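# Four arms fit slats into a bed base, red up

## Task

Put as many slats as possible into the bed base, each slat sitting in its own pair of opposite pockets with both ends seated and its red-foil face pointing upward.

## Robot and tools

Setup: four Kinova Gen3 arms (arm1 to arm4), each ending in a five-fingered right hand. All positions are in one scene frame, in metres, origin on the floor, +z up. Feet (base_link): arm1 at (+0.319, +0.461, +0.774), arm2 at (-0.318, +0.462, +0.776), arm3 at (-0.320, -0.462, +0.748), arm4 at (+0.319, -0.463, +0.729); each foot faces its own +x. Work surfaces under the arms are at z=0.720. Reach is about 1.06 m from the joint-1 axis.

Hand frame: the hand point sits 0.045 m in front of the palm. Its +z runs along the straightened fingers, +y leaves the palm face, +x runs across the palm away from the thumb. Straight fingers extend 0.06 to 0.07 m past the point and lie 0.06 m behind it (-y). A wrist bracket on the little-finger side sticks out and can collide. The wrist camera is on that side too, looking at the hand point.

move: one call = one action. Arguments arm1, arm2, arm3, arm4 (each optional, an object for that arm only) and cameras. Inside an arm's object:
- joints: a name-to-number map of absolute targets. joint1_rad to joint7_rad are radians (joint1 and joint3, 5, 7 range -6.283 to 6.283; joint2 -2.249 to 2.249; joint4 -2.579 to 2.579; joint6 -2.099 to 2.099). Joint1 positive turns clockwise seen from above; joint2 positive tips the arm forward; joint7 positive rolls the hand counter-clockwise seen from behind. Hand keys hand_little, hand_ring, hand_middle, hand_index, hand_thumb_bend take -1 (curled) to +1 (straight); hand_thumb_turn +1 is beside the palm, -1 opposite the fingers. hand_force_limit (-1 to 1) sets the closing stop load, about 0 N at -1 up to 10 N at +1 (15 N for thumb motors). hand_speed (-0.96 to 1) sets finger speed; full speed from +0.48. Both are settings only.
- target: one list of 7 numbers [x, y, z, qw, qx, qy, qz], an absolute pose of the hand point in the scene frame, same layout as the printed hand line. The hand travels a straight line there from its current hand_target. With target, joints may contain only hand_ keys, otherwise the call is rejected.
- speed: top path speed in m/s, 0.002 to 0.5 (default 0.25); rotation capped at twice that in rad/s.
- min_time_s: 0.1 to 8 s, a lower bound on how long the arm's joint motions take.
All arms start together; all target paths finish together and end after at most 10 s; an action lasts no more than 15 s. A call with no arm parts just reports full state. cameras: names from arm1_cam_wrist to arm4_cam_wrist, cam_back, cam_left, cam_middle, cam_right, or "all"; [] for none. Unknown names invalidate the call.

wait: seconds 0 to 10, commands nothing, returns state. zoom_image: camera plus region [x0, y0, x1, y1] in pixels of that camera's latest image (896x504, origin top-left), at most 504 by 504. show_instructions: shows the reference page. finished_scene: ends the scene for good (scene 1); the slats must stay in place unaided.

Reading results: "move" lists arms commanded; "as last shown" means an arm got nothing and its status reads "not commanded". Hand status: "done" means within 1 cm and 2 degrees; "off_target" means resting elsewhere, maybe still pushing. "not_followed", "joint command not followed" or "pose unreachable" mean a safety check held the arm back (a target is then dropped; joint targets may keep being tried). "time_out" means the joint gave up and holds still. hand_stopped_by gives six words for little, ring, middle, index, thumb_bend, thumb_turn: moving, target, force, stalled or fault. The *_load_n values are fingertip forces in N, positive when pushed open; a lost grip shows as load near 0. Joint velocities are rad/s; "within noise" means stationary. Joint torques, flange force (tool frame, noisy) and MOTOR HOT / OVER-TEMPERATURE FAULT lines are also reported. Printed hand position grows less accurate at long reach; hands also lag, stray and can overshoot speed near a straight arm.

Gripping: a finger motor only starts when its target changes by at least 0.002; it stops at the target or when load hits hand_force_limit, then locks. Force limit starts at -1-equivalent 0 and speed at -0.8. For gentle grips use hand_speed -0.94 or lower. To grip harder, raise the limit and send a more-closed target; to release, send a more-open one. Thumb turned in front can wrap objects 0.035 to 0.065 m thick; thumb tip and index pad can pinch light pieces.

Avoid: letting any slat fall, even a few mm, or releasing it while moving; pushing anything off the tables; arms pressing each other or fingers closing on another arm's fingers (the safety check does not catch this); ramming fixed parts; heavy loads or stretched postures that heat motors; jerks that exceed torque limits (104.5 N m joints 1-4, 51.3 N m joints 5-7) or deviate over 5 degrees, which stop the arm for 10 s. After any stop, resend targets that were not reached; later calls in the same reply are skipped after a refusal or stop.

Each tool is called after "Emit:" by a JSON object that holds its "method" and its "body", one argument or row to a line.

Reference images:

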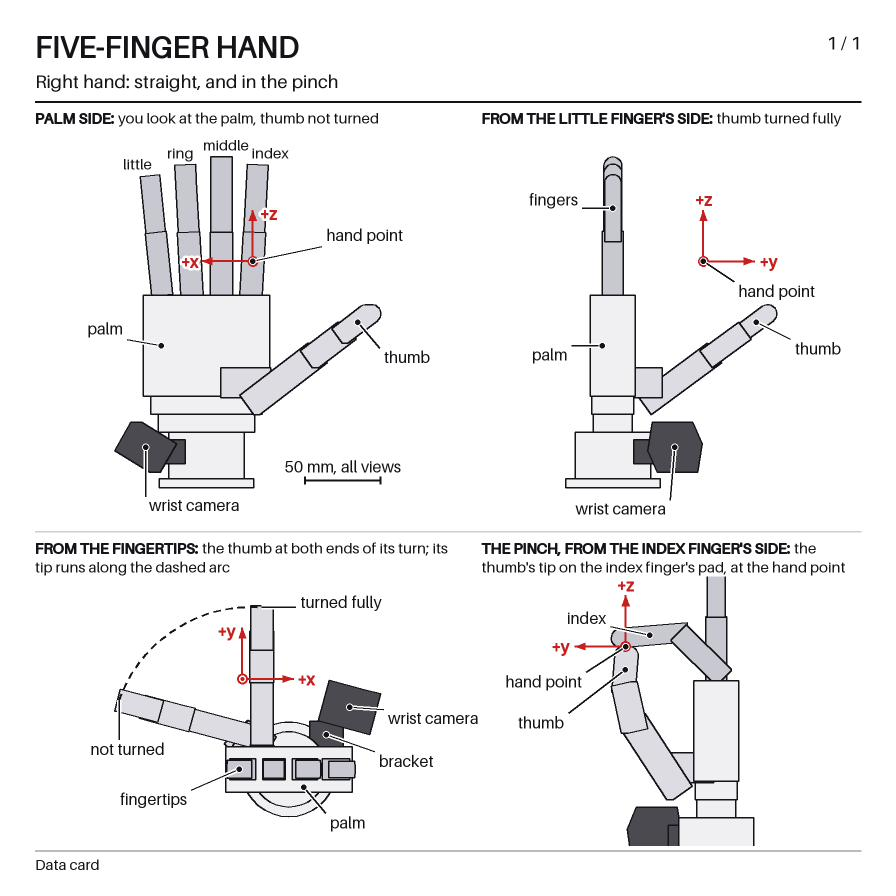

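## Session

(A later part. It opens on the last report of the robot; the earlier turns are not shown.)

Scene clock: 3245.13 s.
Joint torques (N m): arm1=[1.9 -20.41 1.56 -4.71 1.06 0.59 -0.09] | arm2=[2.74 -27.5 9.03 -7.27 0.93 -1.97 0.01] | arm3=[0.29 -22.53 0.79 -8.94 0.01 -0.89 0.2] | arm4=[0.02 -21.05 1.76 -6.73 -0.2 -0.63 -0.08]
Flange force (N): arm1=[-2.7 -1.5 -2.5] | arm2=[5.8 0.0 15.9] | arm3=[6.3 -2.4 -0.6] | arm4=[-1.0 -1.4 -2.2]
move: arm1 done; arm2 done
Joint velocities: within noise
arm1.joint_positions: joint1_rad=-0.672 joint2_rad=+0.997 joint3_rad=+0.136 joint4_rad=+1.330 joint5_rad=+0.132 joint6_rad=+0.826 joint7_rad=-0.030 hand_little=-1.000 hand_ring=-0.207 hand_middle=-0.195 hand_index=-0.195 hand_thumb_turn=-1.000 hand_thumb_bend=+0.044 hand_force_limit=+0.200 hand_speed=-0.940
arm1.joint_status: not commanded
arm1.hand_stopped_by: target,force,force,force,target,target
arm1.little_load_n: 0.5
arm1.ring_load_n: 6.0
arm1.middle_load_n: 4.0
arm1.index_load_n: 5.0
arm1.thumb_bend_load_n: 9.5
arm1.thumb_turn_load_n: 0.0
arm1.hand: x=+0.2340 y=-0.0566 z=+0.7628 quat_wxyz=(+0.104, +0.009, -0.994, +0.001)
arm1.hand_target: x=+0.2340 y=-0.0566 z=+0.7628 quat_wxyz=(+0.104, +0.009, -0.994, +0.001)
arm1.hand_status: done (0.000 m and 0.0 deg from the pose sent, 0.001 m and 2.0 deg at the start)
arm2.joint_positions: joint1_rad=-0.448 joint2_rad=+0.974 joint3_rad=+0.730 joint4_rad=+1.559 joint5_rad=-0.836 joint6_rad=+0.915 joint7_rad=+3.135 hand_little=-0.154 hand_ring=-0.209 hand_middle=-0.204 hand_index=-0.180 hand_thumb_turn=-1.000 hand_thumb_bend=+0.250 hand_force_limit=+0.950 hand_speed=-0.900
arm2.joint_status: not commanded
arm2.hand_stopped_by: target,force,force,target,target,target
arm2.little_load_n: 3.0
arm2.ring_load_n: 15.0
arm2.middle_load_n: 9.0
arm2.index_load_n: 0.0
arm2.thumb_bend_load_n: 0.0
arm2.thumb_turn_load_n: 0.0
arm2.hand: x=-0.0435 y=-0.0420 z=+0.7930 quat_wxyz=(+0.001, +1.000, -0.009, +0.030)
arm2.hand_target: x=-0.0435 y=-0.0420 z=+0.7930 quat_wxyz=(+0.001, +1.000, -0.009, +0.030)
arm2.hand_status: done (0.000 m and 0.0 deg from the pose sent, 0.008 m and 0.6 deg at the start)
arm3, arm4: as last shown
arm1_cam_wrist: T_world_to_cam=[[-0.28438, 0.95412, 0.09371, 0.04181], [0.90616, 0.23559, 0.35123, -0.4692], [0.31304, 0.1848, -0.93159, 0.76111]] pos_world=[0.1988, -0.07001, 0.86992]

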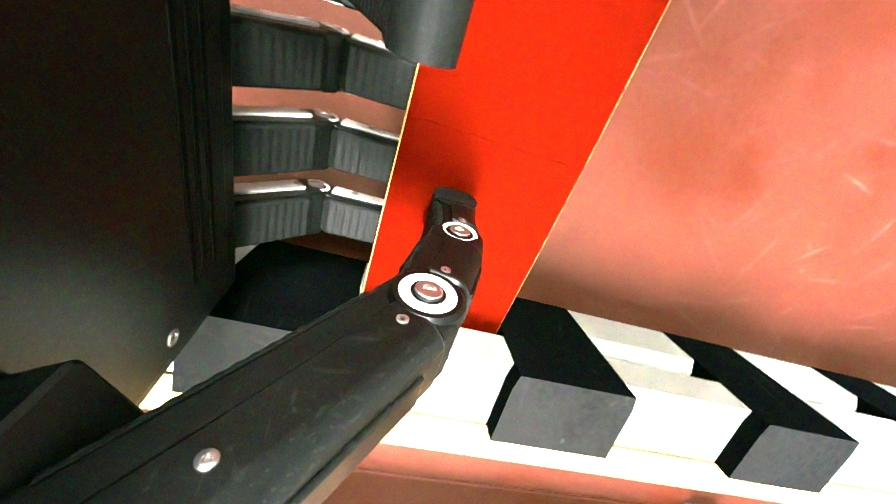

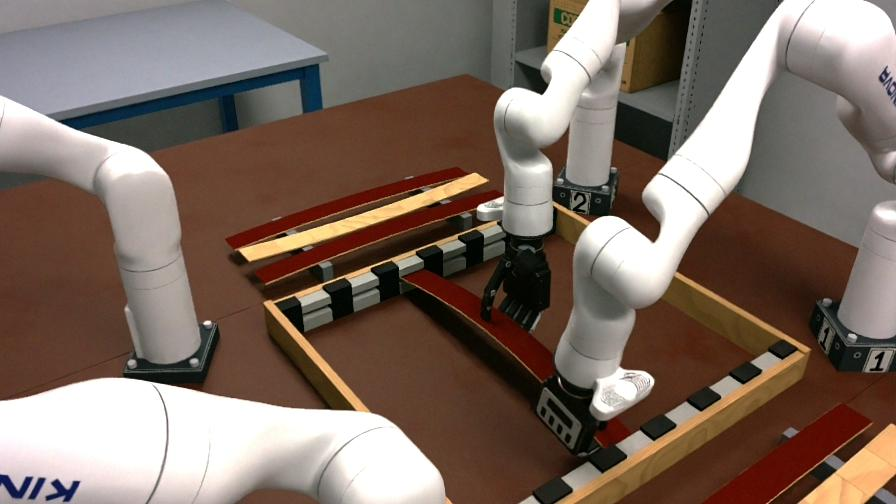

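Emit:
{"method": "move", "body": {
  "arm1": {"joints": {"hand_speed": -0.8, "hand_index": -0.08, "hand_middle": -0.08, "hand_ring": -0.08, "hand_thumb_bend": 0.15}},
  "cameras": ["arm1_cam_wrist", "cam_left"]
}}

Emit:
{"method": "zoom_image", "body": {
  "camera": "arm1_cam_wrist",
  "region": [430, 290, 570, 400]
}}

Emit:
{"method": "zoom_image", "body": {
  "camera": "cam_left",
  "region": [430, 230, 530, 310]
}}

Scene clock: 3260.83 s.
Joint torques (N m): arm1=[1.46 -19.2 0.9 -4.58 0.7 0.16 -0.15] | arm2=[2.21 -27.93 8.69 -6.35 1.2 -1.11 0.04] | arm3=[0.29 -22.51 0.71 -8.93 -0.04 -0.89 0.21] | arm4=[0.05 -21.03 1.78 -6.77 -0.23 -0.6 -0.09]
Flange force (N): arm1=[-1.5 -1.0 -5.1] | arm2=[6.7 3.0 18.1] | arm3=[6.3 -2.3 -0.6] | arm4=[-0.7 -1.4 -2.2]
move: arm1 done
Joint velocities: within noise
arm1.joint_positions: joint1_rad=-0.672 joint2_rad=+0.997 joint3_rad=+0.136 joint4_rad=+1.330 joint5_rad=+0.132 joint6_rad=+0.826 joint7_rad=-0.030 hand_little=-1.000 hand_ring=-0.080 hand_middle=-0.080 hand_index=-0.080 hand_thumb_turn=-1.000 hand_thumb_bend=+0.150 hand_force_limit=+0.200 hand_speed=-0.800
arm1.joint_status: all done
arm1.hand_stopped_by: target,target,target,target,target,target
arm1.little_load_n: 0.5
arm1.ring_load_n: 0.0
arm1.middle_load_n: 0.0
arm1.index_load_n: 0.0
arm1.thumb_bend_load_n: 0.0
arm1.thumb_turn_load_n: 0.0
arm1.hand: x=+0.2340 y=-0.0566 z=+0.7628 quat_wxyz=(+0.104, +0.009, -0.994, +0.001)
arm1.hand_target: x=+0.2340 y=-0.0566 z=+0.7628 quat_wxyz=(+0.104, +0.009, -0.994, +0.001)
arm1.hand_status: not commanded
arm2: as last shown
arm2.little_load_n: 4.0
arm2.ring_load_n: 15.5
arm2.middle_load_n: 9.5
arm2.index_load_n: 0.5
arm3.joint_positions: joint1_rad=+2.552 joint2_rad=+0.900 joint3_rad=+0.000 joint4_rad=+1.300 joint5_rad=+0.000 joint6_rad=+0.600 joint7_rad=-2.045 hand_little=+1.000 hand_ring=+1.000 hand_middle=+1.000 hand_index=+1.000 hand_thumb_turn=+1.000 hand_thumb_bend=+1.000 hand_force_limit=+0.000 hand_speed=-0.800
arm3.joint_status: not commanded
arm3.hand_stopped_by: target,target,target,target,target,target
arm3.little_load_n: 0.0
arm3.ring_load_n: 0.0
arm3.middle_load_n: 0.0
arm3.index_load_n: 0.0
arm3.thumb_bend_load_n: 0.0
arm3.thumb_turn_load_n: 0.0
arm3.hand: x=-0.3049 y=-1.2053 z=+0.8219 quat_wxyz=(-0.142, -0.841, -0.514, +0.090)
arm3.hand_target: x=-0.3049 y=-1.2053 z=+0.8219 quat_wxyz=(-0.142, -0.841, -0.514, +0.090)
arm3.hand_status: not commanded
arm4.joint_positions: joint1_rad=+3.778 joint2_rad=+0.900 joint3_rad=+0.000 joint4_rad=+1.300 joint5_rad=+0.000 joint6_rad=+0.600 joint7_rad=-1.821 hand_little=+1.000 hand_ring=+1.000 hand_middle=+1.000 hand_index=+1.000 hand_thumb_turn=+1.000 hand_thumb_bend=+1.000 hand_force_limit=+0.000 hand_speed=-0.800
arm4.joint_status: not commanded
arm4.hand_stopped_by: target,target,target,target,target,target
arm4.little_load_n: 0.0
arm4.ring_load_n: 0.0
arm4.middle_load_n: 0.0
arm4.index_load_n: 0.0
arm4.thumb_bend_load_n: 0.0
arm4.thumb_turn_load_n: 0.0
arm4.hand: x=+0.3472 y=-1.1959 z=+0.8062 quat_wxyz=(-0.132, -0.777, -0.606, +0.111)
arm4.hand_target: x=+0.3472 y=-1.1959 z=+0.8062 quat_wxyz=(-0.132, -0.777, -0.606, +0.111)
arm4.hand_status: not commanded
arm1_cam_wrist: T_world_to_cam=[[-0.28435, 0.95414, 0.09362, 0.04188], [0.90618, 0.2356, 0.35118, -0.46919], [0.31302, 0.18469, -0.93162, 0.76123]] pos_world=[0.1988, -0.07001, 0.87002]

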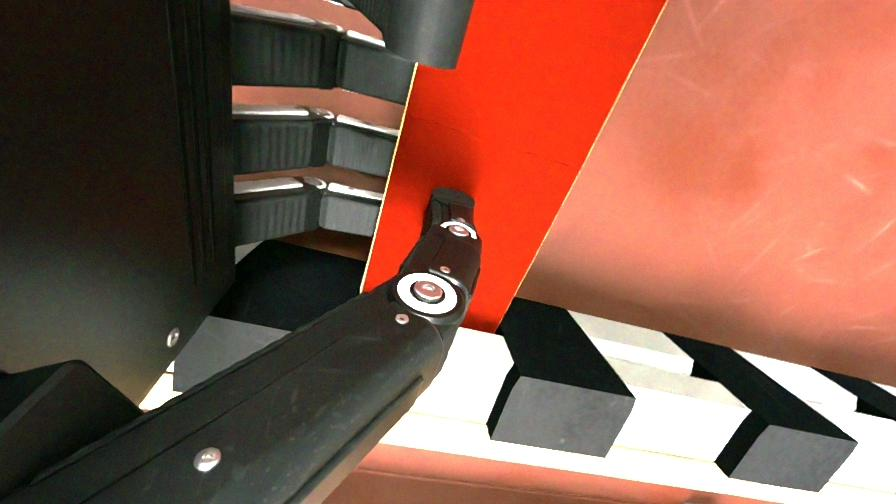

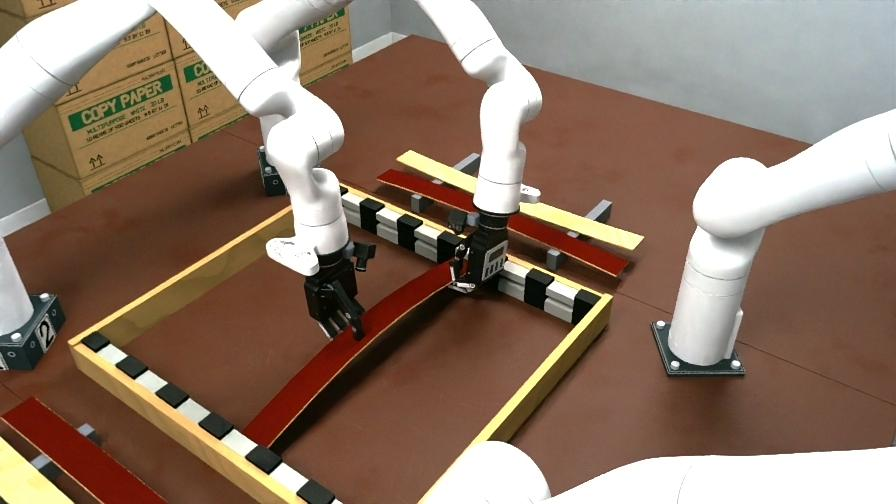

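Scaled by 3.600 from the camera's image (finer frame: 1280x720).

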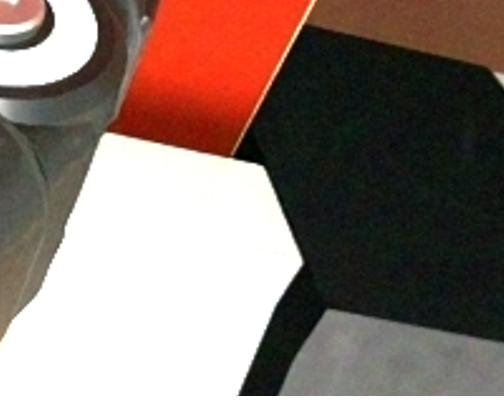

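Scaled by 5.040 from the camera's image (finer frame: 1280x720).

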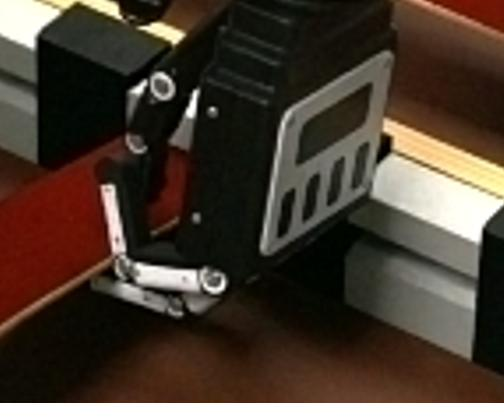

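Emit:
{"method": "move", "body": {
  "arm2": {"target": [-0.0430, -0.0420, 0.7840, 0.00052, 0.9997, -0.0087, 0.0220], "speed": 0.02},
  "cameras": ["arm1_cam_wrist", "cam_left", "cam_right"]
}}

Emit:
{"method": "zoom_image", "body": {
  "camera": "arm1_cam_wrist",
  "region": [430, 290, 570, 400]
}}

Emit:
{"method": "zoom_image", "body": {
  "camera": "cam_right",
  "region": [380, 240, 480, 300]
}}

Scene clock: 3274.37 s.
Joint torques (N m): arm1=[1 -20.91 0.77 -5.48 0.63 0.16 -0.16] | arm2=[6.07 -22.29 10.13 -1.96 2.87 -1.05 -0.45] | arm3=[0.34 -22.46 0.7 -8.99 0.02 -0.93 0.2] | arm4=[0.02 -21.03 1.79 -6.75 -0.21 -0.64 -0.09]
Flange force (N): arm1=[-1.4 0.0 -2.0] | arm2=[14.0 1.4 10.1] | arm3=[6.6 -2.3 -0.8] | arm4=[-0.9 -1.4 -2.2]
move: arm2 done
Joint velocities: within noise
arm1, arm3, arm4: as last shown
arm1.little_load_n: 0.0
arm2.joint_positions: joint1_rad=-0.454 joint2_rad=+0.997 joint3_rad=+0.730 joint4_rad=+1.550 joint5_rad=-0.835 joint6_rad=+0.909 joint7_rad=+3.124 hand_little=-0.155 hand_ring=-0.209 hand_middle=-0.204 hand_index=-0.180 hand_thumb_turn=-1.000 hand_thumb_bend=+0.250 hand_force_limit=+0.950 hand_speed=-0.900
arm2.joint_status: not commanded
arm2.hand_stopped_by: target,force,force,target,target,target
arm2.little_load_n: 0.0
arm2.ring_load_n: 14.5
arm2.middle_load_n: 9.5
arm2.index_load_n: 0.0
arm2.thumb_bend_load_n: 0.0
arm2.thumb_turn_load_n: 0.0
arm2.hand: x=-0.0430 y=-0.0420 z=+0.7840 quat_wxyz=(+0.001, +1.000, -0.009, +0.022)
arm2.hand_target: x=-0.0430 y=-0.0420 z=+0.7840 quat_wxyz=(+0.001, +1.000, -0.009, +0.022)
arm2.hand_status: done (0.000 m and 0.0 deg from the pose sent, 0.009 m and 0.9 deg at the start)
arm4.thumb_bend_load_n: -0.5
arm1_cam_wrist: T_world_to_cam=[[-0.28441, 0.9541, 0.0938, 0.04174], [0.90616, 0.23558, 0.35125, -0.46921], [0.31304, 0.1849, -0.93157, 0.7611]] pos_world=[0.1988, -0.07001, 0.86992]

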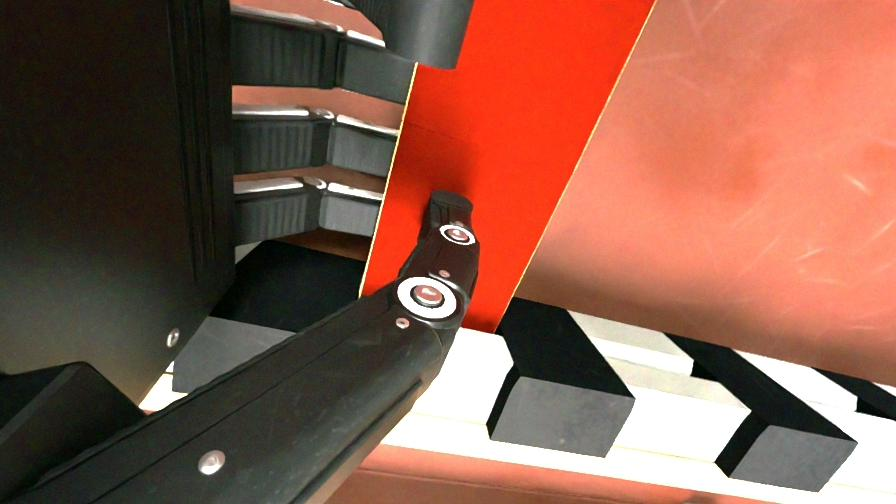

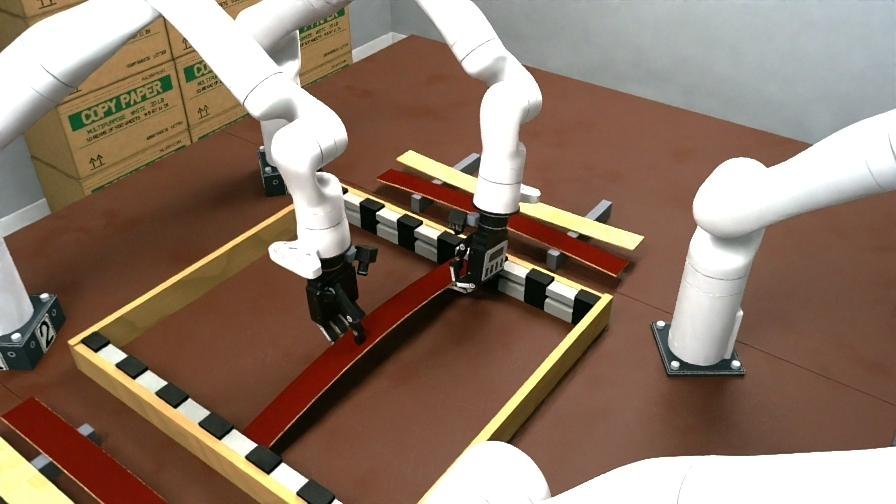

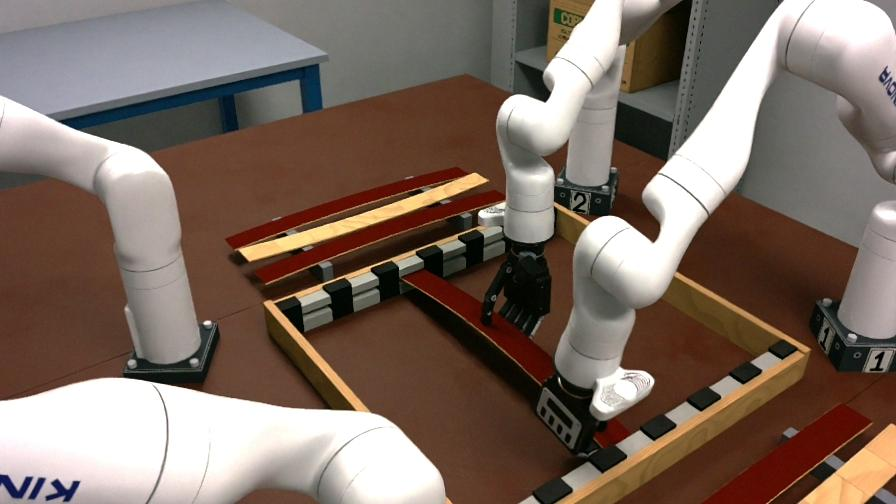

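Scaled by 3.600 from the camera's image (finer frame: 1280x720).

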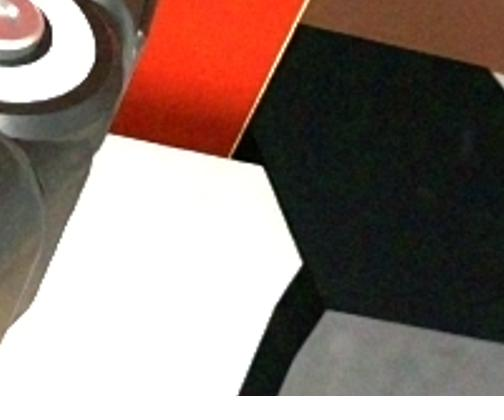

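Scaled by 5.040 from the camera's image (finer frame: 1280x720).

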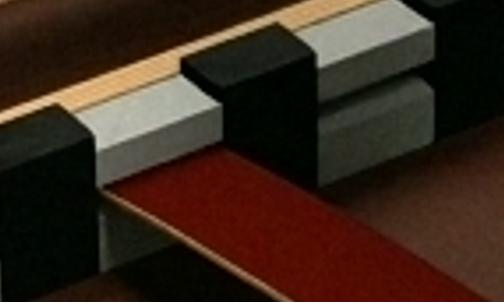

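Emit:
{"method": "move", "body": {
  "arm2": {"target": [-0.0400, -0.0420, 0.7770, 0.00052, 1.0, -0.0087, 0.0120], "speed": 0.02},
  "cameras": ["arm1_cam_wrist", "arm2_cam_wrist"]
}}

Emit:
{"method": "zoom_image", "body": {
  "camera": "arm1_cam_wrist",
  "region": [380, 60, 620, 400]
}}

Scene clock: 3284.27 s.
Joint torques (N m): arm1=[2.47 -23.7 2.88 -6.39 1.77 0.57 0.02] | arm2=[-3.08 -24.04 2.73 -8.12 -0.75 -1.05 0.66] | arm3=[0.27 -22.5 0.77 -9.05 0.02 -0.91 0.16] | arm4=[0.06 -21.05 1.76 -6.76 -0.21 -0.62 -0.09]
Flange force (N): arm1=[-5.2 -0.2 2.8] | arm2=[-3.7 1.8 4.6] | arm3=[6.7 -2.7 -0.8] | arm4=[-0.8 -1.4 -2.2]
move: arm2 done
Joint velocities: within noise
arm1, arm3, arm4: as last shown
arm1.ring_load_n: 5.0
arm2.joint_positions: joint1_rad=-0.466 joint2_rad=+1.021 joint3_rad=+0.735 joint4_rad=+1.531 joint5_rad=-0.828 joint6_rad=+0.914 joint7_rad=+3.099 hand_little=-0.155 hand_ring=-0.210 hand_middle=-0.204 hand_index=-0.180 hand_thumb_turn=-1.000 hand_thumb_bend=+0.250 hand_force_limit=+0.950 hand_speed=-0.900
arm2.joint_status: not commanded
arm2.hand_stopped_by: target,force,force,target,target,target
arm2.little_load_n: 0.0
arm2.ring_load_n: 9.0
arm2.middle_load_n: 8.5
arm2.index_load_n: 0.0
arm2.thumb_bend_load_n: 0.0
arm2.thumb_turn_load_n: 0.0
arm2.hand: x=-0.0400 y=-0.0420 z=+0.7770 quat_wxyz=(+0.001, +1.000, -0.009, +0.012)
arm2.hand_target: x=-0.0400 y=-0.0420 z=+0.7770 quat_wxyz=(+0.001, +1.000, -0.009, +0.012)
arm2.hand_status: done (0.000 m and 0.0 deg from the pose sent, 0.008 m and 1.1 deg at the start)
arm4.thumb_bend_load_n: 0.0
arm1_cam_wrist: T_world_to_cam=[[-0.28438, 0.95412, 0.09371, 0.04181], [0.90616, 0.23559, 0.35123, -0.4692], [0.31304, 0.1848, -0.93159, 0.76111]] pos_world=[0.1988, -0.07001, 0.86992]
arm2_cam_wrist: T_world_to_cam=[[0.20083, -0.97962, 0.00443, -0.03482], [-0.83525, -0.16886, 0.5233, -0.4517], [-0.51189, -0.1088, -0.85214, 0.75292]] pos_world=[0.01512, -0.02847, 0.87811]

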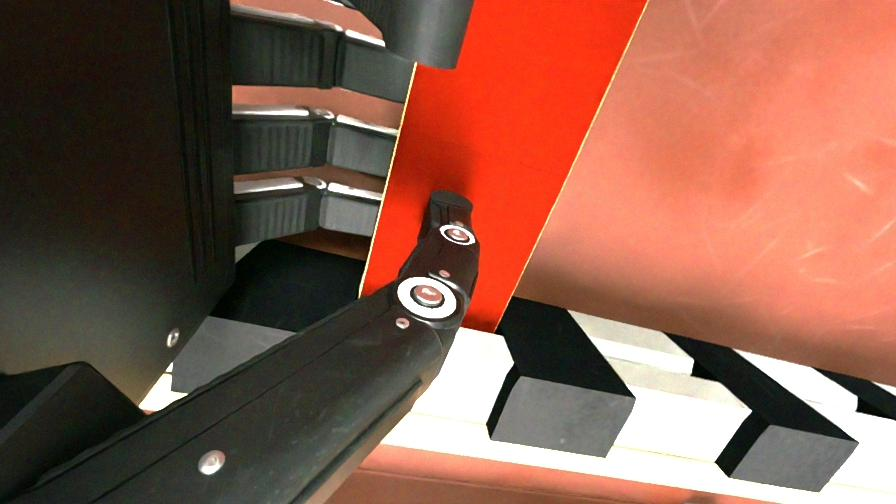

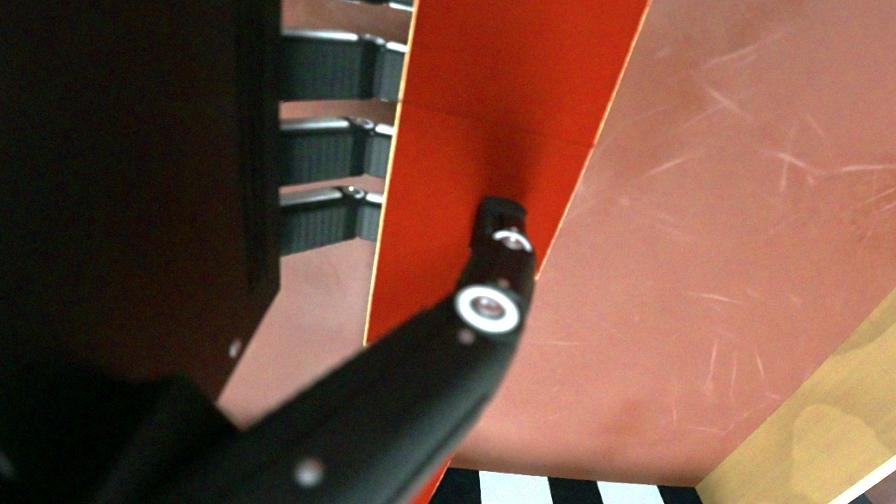

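Scaled by 1.482 from the camera's image (finer frame: 1280x720).

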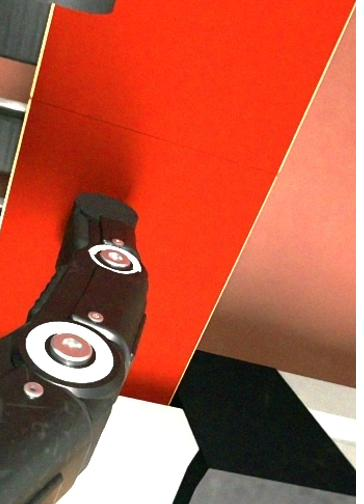

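Emit:
{"method": "move", "body": {
  "arm1": {"target": [0.2340, -0.0566, 0.7600, -0.0523, -0.0090, 0.9985, -0.0006], "speed": 0.02},
  "arm2": {"target": [-0.0370, -0.0420, 0.7700, 0.00052, 1.0, -0.0087, 0.0060], "speed": 0.02},
  "cameras": ["arm1_cam_wrist", "cam_left"]
}}

Emit:
{"method": "zoom_image", "body": {
  "camera": "arm1_cam_wrist",
  "region": [380, 60, 620, 400]
}}

Scene clock: 3310.13 s.
Joint torques (N m): arm1=[0.97 -21.13 0.04 -5.56 0.44 0.11 -0.17] | arm2=[-0.97 -21.7 3.68 -5.31 0.26 -0.54 0.34] | arm3=[0.36 -22.51 0.76 -9.03 -0.01 -0.87 0.24] | arm4=[0.02 -21.03 1.76 -6.74 -0.21 -0.64 -0.1]
Flange force (N): arm1=[-1.5 -0.5 -1.8] | arm2=[0.9 2.4 2.3] | arm3=[6.9 -2.4 -0.7] | arm4=[-0.9 -1.4 -2.2]
move: arm1 done; arm2 done
Joint velocities: within noise
arm1.joint_positions: joint1_rad=-0.573 joint2_rad=+1.002 joint3_rad=+0.057 joint4_rad=+1.309 joint5_rad=+0.079 joint6_rad=+0.837 joint7_rad=+0.062 hand_little=-1.000 hand_ring=-0.080 hand_middle=-0.080 hand_index=-0.080 hand_thumb_turn=-1.000 hand_thumb_bend=+0.150 hand_force_limit=+0.200 hand_speed=-0.800
arm1.joint_status: not commanded
arm1.hand_stopped_by: target,target,target,target,target,target
arm1.little_load_n: 0.0
arm1.ring_load_n: 0.0
arm1.middle_load_n: 0.0
arm1.index_load_n: 0.0
arm1.thumb_bend_load_n: 0.0
arm1.thumb_turn_load_n: 0.0
arm1.hand: x=+0.2340 y=-0.0566 z=+0.7600 quat_wxyz=(+0.052, +0.009, -0.999, +0.001)
arm1.hand_target: x=+0.2340 y=-0.0566 z=+0.7600 quat_wxyz=(+0.052, +0.009, -0.999, +0.001)
arm1.hand_status: done (0.000 m and 0.0 deg from the pose sent, 0.003 m and 6.0 deg at the start)
arm2.joint_positions: joint1_rad=-0.473 joint2_rad=+1.042 joint3_rad=+0.736 joint4_rad=+1.516 joint5_rad=-0.827 joint6_rad=+0.914 joint7_rad=+3.084 hand_little=-0.155 hand_ring=-0.210 hand_middle=-0.204 hand_index=-0.180 hand_thumb_turn=-1.000 hand_thumb_bend=+0.250 hand_force_limit=+0.950 hand_speed=-0.900
arm2.joint_status: not commanded
arm2.hand_stopped_by: target,force,force,target,target,target
arm2.little_load_n: 0.0
arm2.ring_load_n: 8.5
arm2.middle_load_n: 8.0
arm2.index_load_n: 0.0
arm2.thumb_bend_load_n: 0.0
arm2.thumb_turn_load_n: 0.0
arm2.hand: x=-0.0370 y=-0.0420 z=+0.7700 quat_wxyz=(+0.001, +1.000, -0.009, +0.006)
arm2.hand_target: x=-0.0370 y=-0.0420 z=+0.7700 quat_wxyz=(+0.001, +1.000, -0.009, +0.006)
arm2.hand_status: done (0.000 m and 0.0 deg from the pose sent, 0.008 m and 0.7 deg at the start)
arm3, arm4: as last shown
arm4.little_load_n: 0.5
arm1_cam_wrist: T_world_to_cam=[[-0.2927, 0.95398, 0.06516, 0.06574], [0.86449, 0.2349, 0.44438, -0.52936], [0.40863, 0.1864, -0.89346, 0.70729]] pos_world=[0.18785, -0.07021, 0.86289]

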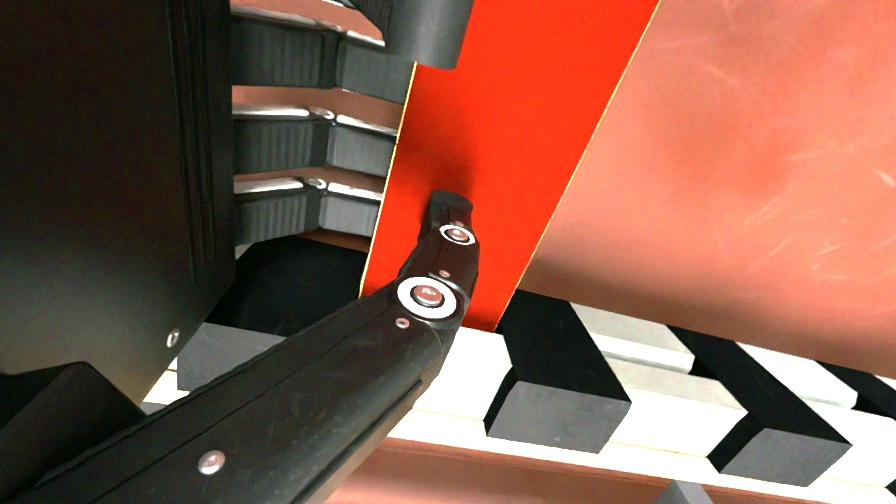

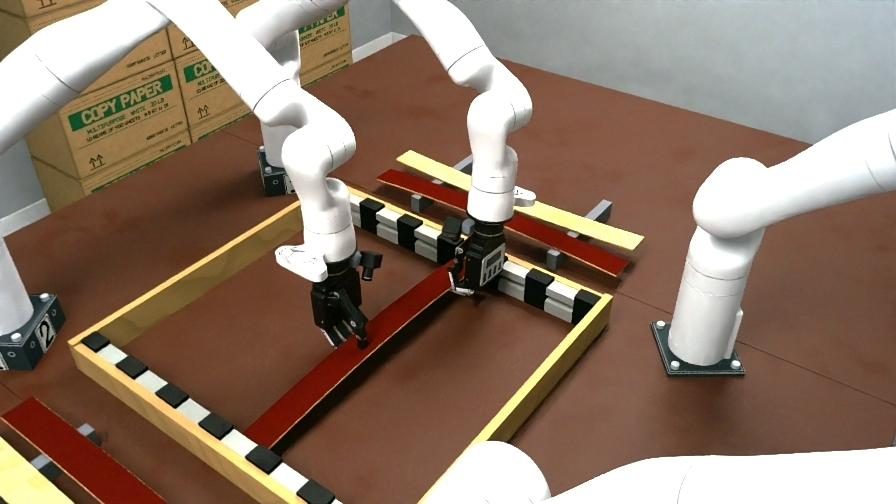

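Scaled by 1.482 from the camera's image (finer frame: 1280x720).

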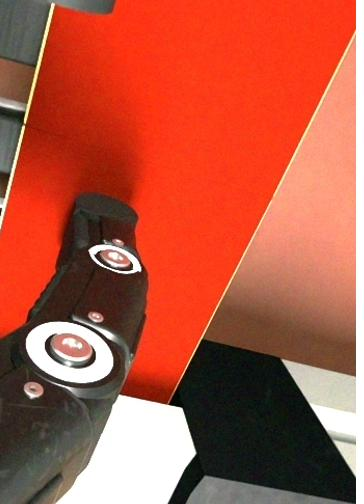

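Emit:
{"method": "move", "body": {
  "arm2": {"target": [-0.0360, -0.0420, 0.7630, 0.00052, 1.0, -0.0087, 0.0030], "speed": 0.02},
  "cameras": ["cam_right", "cam_left", "cam_middle"]
}}

Emit:
{"method": "zoom_image", "body": {
  "camera": "cam_right",
  "region": [380, 240, 480, 300]
}}

Emit:
{"method": "zoom_image", "body": {
  "camera": "cam_left",
  "region": [230, 240, 490, 460]
}}

Scene clock: 3329.87 s.
Joint torques (N m): arm1=[1.23 -21.62 0.36 -5.83 0.61 0.1 -0.15] | arm2=[-0.76 -20.07 3.08 -4.93 0.27 -0.67 0.38] | arm3=[0.28 -22.58 0.7 -9 0.07 -0.89 0.24] | arm4=[0.06 -21.03 1.8 -6.74 -0.22 -0.63 -0.08]
Flange force (N): arm1=[-2.1 -0.2 -1.1] | arm2=[0.7 1.3 -1.5] | arm3=[6.5 -2.4 -0.5] | arm4=[-0.9 -1.3 -2.2]
move: arm2 done
Joint velocities: within noise
arm1, arm3, arm4: as last shown
arm1.ring_load_n: 0.5
arm2.joint_positions: joint1_rad=-0.474 joint2_rad=+1.057 joint3_rad=+0.732 joint4_rad=+1.511 joint5_rad=-0.830 joint6_rad=+0.907 joint7_rad=+3.080 hand_little=-0.155 hand_ring=-0.210 hand_middle=-0.204 hand_index=-0.180 hand_thumb_turn=-1.000 hand_thumb_bend=+0.250 hand_force_limit=+0.950 hand_speed=-0.900
arm2.joint_status: not commanded
arm2.hand_stopped_by: target,force,force,target,target,target
arm2.little_load_n: 0.0
arm2.ring_load_n: 6.5
arm2.middle_load_n: 7.5
arm2.index_load_n: 0.5
arm2.thumb_bend_load_n: 0.0
arm2.thumb_turn_load_n: 0.0
arm2.hand: x=-0.0360 y=-0.0420 z=+0.7630 quat_wxyz=(+0.001, +1.000, -0.009, +0.003)
arm2.hand_target: x=-0.0360 y=-0.0420 z=+0.7630 quat_wxyz=(+0.001, +1.000, -0.009, +0.003)
arm2.hand_status: done (0.000 m and 0.0 deg from the pose sent, 0.007 m and 0.3 deg at the start)
arm4.little_load_n: 0.0
arm4.middle_load_n: -0.5
pictures: cam_left, cam_middle, cam_right

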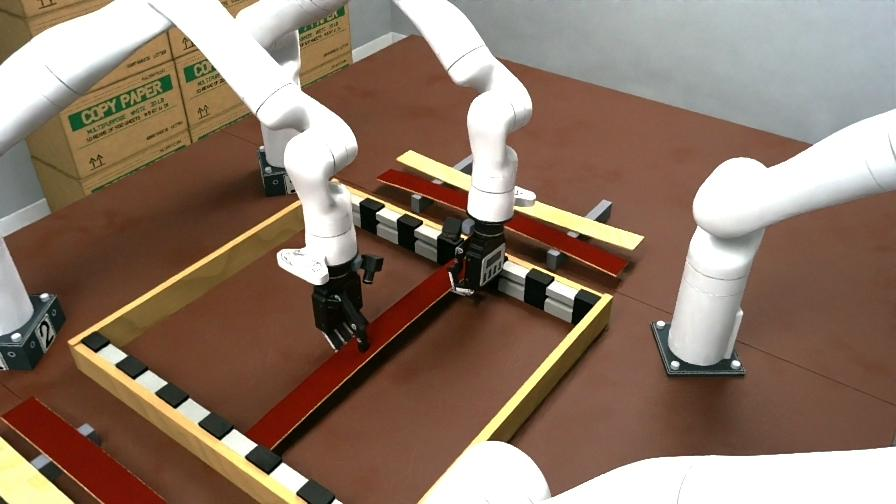

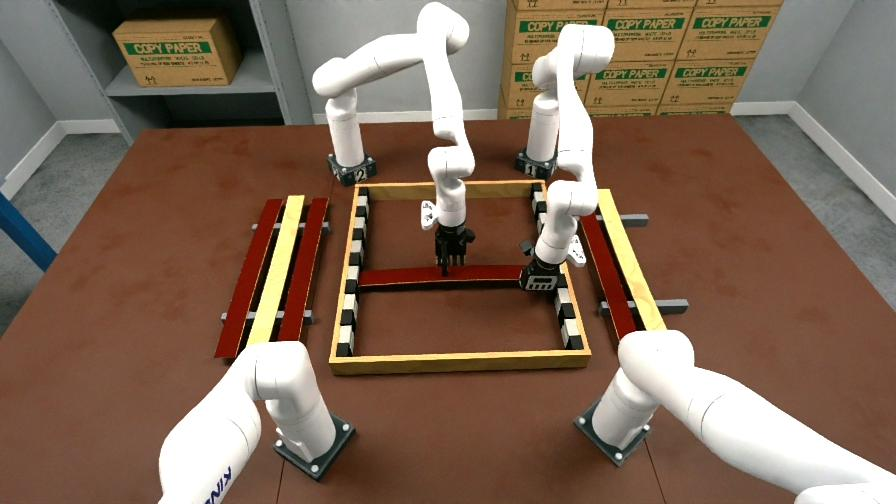

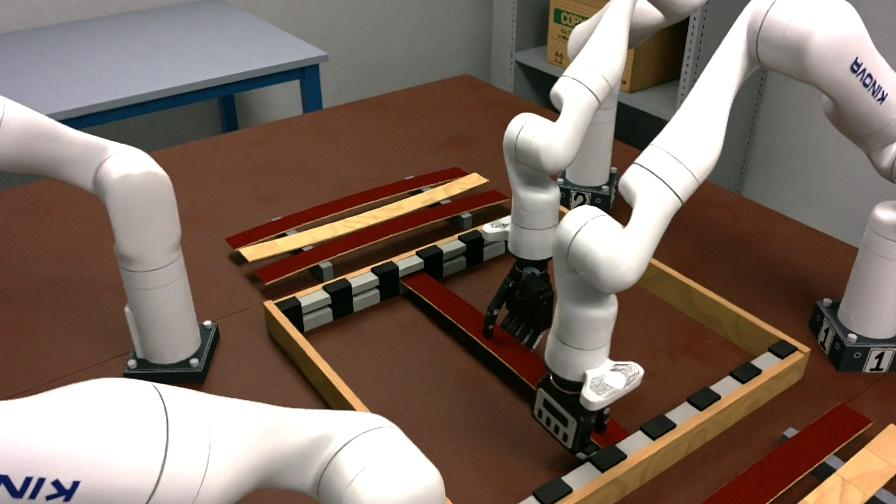

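Scaled by 5.040 from the camera's image (finer frame: 1280x720).

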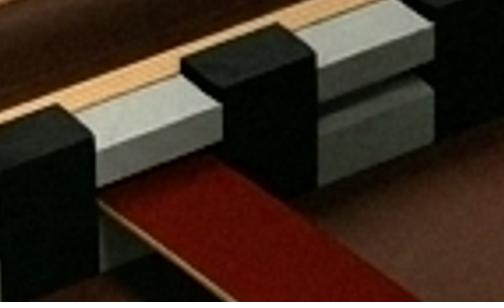

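Scaled by 1.938 from the camera's image (finer frame: 1280x720).

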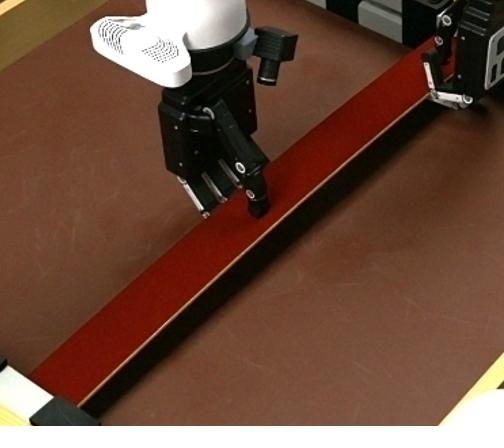

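Emit:
{"method": "move", "body": {
  "arm1": {"joints": {"hand_index": 0.06, "hand_middle": 0.06, "hand_ring": 0.06, "hand_thumb_bend": 0.6}},
  "arm2": {"joints": {"hand_speed": -0.8, "hand_index": 0.06, "hand_middle": 0.06, "hand_ring": 0.06, "hand_little": 0.06, "hand_thumb_bend": 0.6}}
}}

Emit:
{"method": "move", "body": {
  "arm1": {"target": [0.2280, -0.1100, 0.7600, -0.0349, -0.0090, 0.9993, -0.0004], "speed": 0.06},
  "arm2": {"target": [-0.0360, 0.0130, 0.7630, 0.00052, 1.0, -0.0087, 0.0030], "speed": 0.06},
  "cameras": ["cam_left", "cam_right", "cam_middle"]
}}

Scene clock: 3345.37 s.
Joint torques (N m): arm1=[1.01 -21.13 0 -5.58 0.46 0.09 -0.19] | arm2=[-0.75 -18.99 2.67 -3.71 0.6 -0.06 0.35] | arm3=[0.31 -22.57 0.76 -8.98 0.03 -0.89 0.19] | arm4=[0.06 -21.04 1.79 -6.76 -0.21 -0.64 -0.12]
Flange force (N): arm1=[-1.6 -0.4 -1.9] | arm2=[1.9 2.9 -2.3] | arm3=[6.5 -2.4 -0.6] | arm4=[-0.9 -1.4 -2.2]
move: arm1 done; arm2 done
Joint velocities: within noise
arm1.joint_positions: joint1_rad=-0.573 joint2_rad=+1.002 joint3_rad=+0.057 joint4_rad=+1.309 joint5_rad=+0.079 joint6_rad=+0.837 joint7_rad=+0.062 hand_little=-1.000 hand_ring=+0.060 hand_middle=+0.060 hand_index=+0.060 hand_thumb_turn=-1.000 hand_thumb_bend=+0.600 hand_force_limit=+0.200 hand_speed=-0.800
arm1.joint_status: all done
arm1.hand_stopped_by: target,target,target,target,target,target
arm1.little_load_n: 0.0
arm1.ring_load_n: 0.0
arm1.middle_load_n: 0.0
arm1.index_load_n: 0.0
arm1.thumb_bend_load_n: 0.0
arm1.thumb_turn_load_n: 0.5
arm1.hand: x=+0.2340 y=-0.0566 z=+0.7600 quat_wxyz=(+0.052, +0.009, -0.999, +0.001)
arm1.hand_target: x=+0.2340 y=-0.0566 z=+0.7600 quat_wxyz=(+0.052, +0.009, -0.999, +0.001)
arm1.hand_status: not commanded
arm2.joint_positions: joint1_rad=-0.474 joint2_rad=+1.057 joint3_rad=+0.732 joint4_rad=+1.511 joint5_rad=-0.830 joint6_rad=+0.907 joint7_rad=+3.080 hand_little=+0.060 hand_ring=+0.060 hand_middle=+0.060 hand_index=+0.060 hand_thumb_turn=-1.000 hand_thumb_bend=+0.600 hand_force_limit=+0.950 hand_speed=-0.800
arm2.joint_status: all done
arm2.hand_stopped_by: target,target,target,target,target,target
arm2.little_load_n: 0.0
arm2.ring_load_n: 0.0
arm2.middle_load_n: 0.0
arm2.index_load_n: 0.0
arm2.thumb_bend_load_n: 0.0
arm2.thumb_turn_load_n: 0.0
arm2.hand: x=-0.0360 y=-0.0420 z=+0.7630 quat_wxyz=(+0.001, +1.000, -0.009, +0.003)
arm2.hand_target: x=-0.0360 y=-0.0420 z=+0.7630 quat_wxyz=(+0.001, +1.000, -0.009, +0.003)
arm2.hand_status: not commanded
arm3, arm4: as last shown
arm4.middle_load_n: 0.0
pictures: none

Scene clock: 3346.80 s.
Joint torques (N m): arm1=[0.96 -22.9 -0.21 -6.33 0.41 0.12 -0.19] | arm2=[-0.75 -17.61 2.45 -3.26 0.58 -0.07 0.32] | arm3=[0.35 -22.62 0.68 -9.06 0.02 -0.93 0.25] | arm4=[0.05 -21.03 1.81 -6.75 -0.22 -0.61 -0.08]
Flange force (N): arm1=[-1.4 -0.5 -1.9] | arm2=[1.9 2.8 -2.6] | arm3=[6.7 -2.3 -0.6] | arm4=[-0.8 -1.4 -2.2]
move: arm1 done; arm2 done
Joint velocities: within noise
arm1.joint_positions: joint1_rad=-0.538 joint2_rad=+1.117 joint3_rad=+0.031 joint4_rad=+1.026 joint5_rad=+0.052 joint6_rad=+1.006 joint7_rad=+0.105 hand_little=-1.000 hand_ring=+0.060 hand_middle=+0.060 hand_index=+0.060 hand_thumb_turn=-1.000 hand_thumb_bend=+0.600 hand_force_limit=+0.200 hand_speed=-0.800
arm1.joint_status: not commanded
arm1.hand_stopped_by: target,target,target,target,target,target
arm1.little_load_n: 0.0
arm1.ring_load_n: 0.0
arm1.middle_load_n: -0.5
arm1.index_load_n: 0.0
arm1.thumb_bend_load_n: 0.0
arm1.thumb_turn_load_n: 0.0
arm1.hand: x=+0.2280 y=-0.1100 z=+0.7600 quat_wxyz=(+0.035, +0.009, -0.999, +0.000)
arm1.hand_target: x=+0.2280 y=-0.1100 z=+0.7600 quat_wxyz=(+0.035, +0.009, -0.999, +0.000)
arm1.hand_status: done (0.000 m and 0.0 deg from the pose sent, 0.054 m and 2.0 deg at the start)
arm2.joint_positions: joint1_rad=-0.570 joint2_rad=+0.993 joint3_rad=+0.718 joint4_rad=+1.684 joint5_rad=-0.861 joint6_rad=+0.813 joint7_rad=+3.095 hand_little=+0.060 hand_ring=+0.060 hand_middle=+0.060 hand_index=+0.060 hand_thumb_turn=-1.000 hand_thumb_bend=+0.600 hand_force_limit=+0.950 hand_speed=-0.800
arm2.joint_status: not commanded
arm2.hand_stopped_by: target,target,target,target,target,target
arm2.little_load_n: 0.0
arm2.ring_load_n: 0.0
arm2.middle_load_n: 0.0
arm2.index_load_n: 0.0
arm2.thumb_bend_load_n: 0.0
arm2.thumb_turn_load_n: 0.0
arm2.hand: x=-0.0360 y=+0.0130 z=+0.7630 quat_wxyz=(+0.001, +1.000, -0.009, +0.003)
arm2.hand_target: x=-0.0360 y=+0.0130 z=+0.7630 quat_wxyz=(+0.001, +1.000, -0.009, +0.003)
arm2.hand_status: done (0.000 m and 0.0 deg from the pose sent, 0.055 m and 0.0 deg at the start)
arm3, arm4: as last shown
arm3.thumb_bend_load_n: -0.5
arm4.index_load_n: -0.5
pictures: cam_left, cam_middle, cam_right

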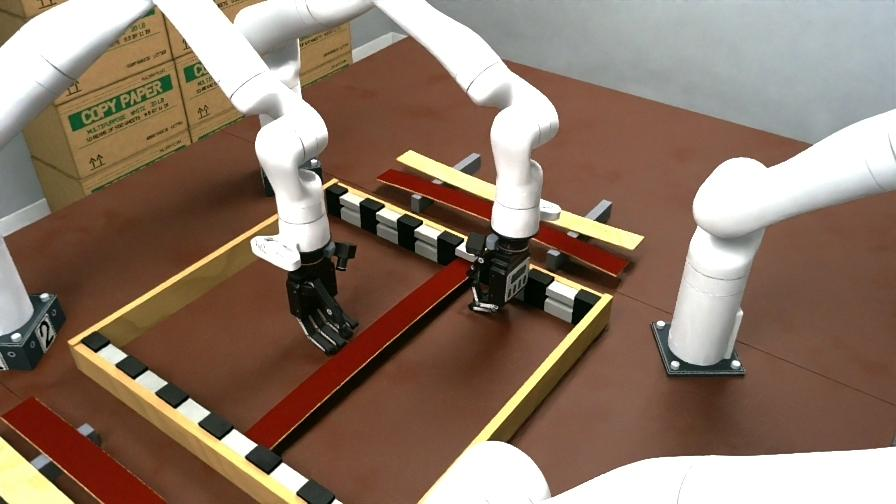

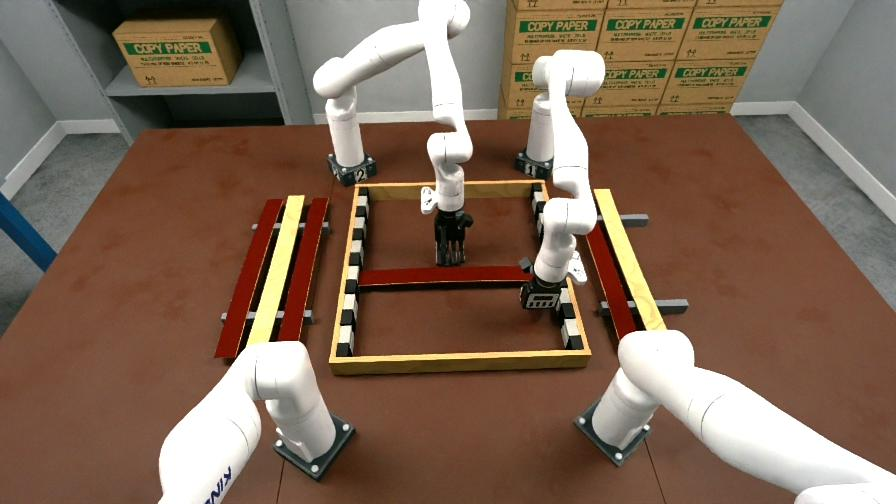

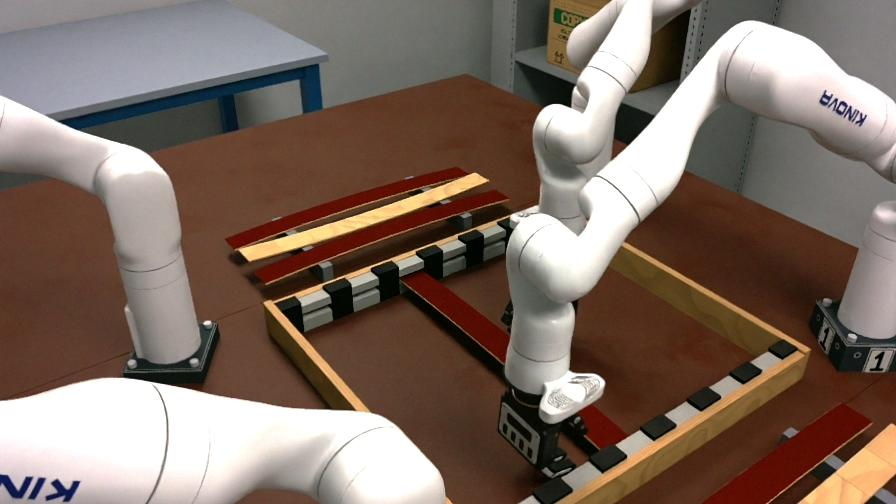

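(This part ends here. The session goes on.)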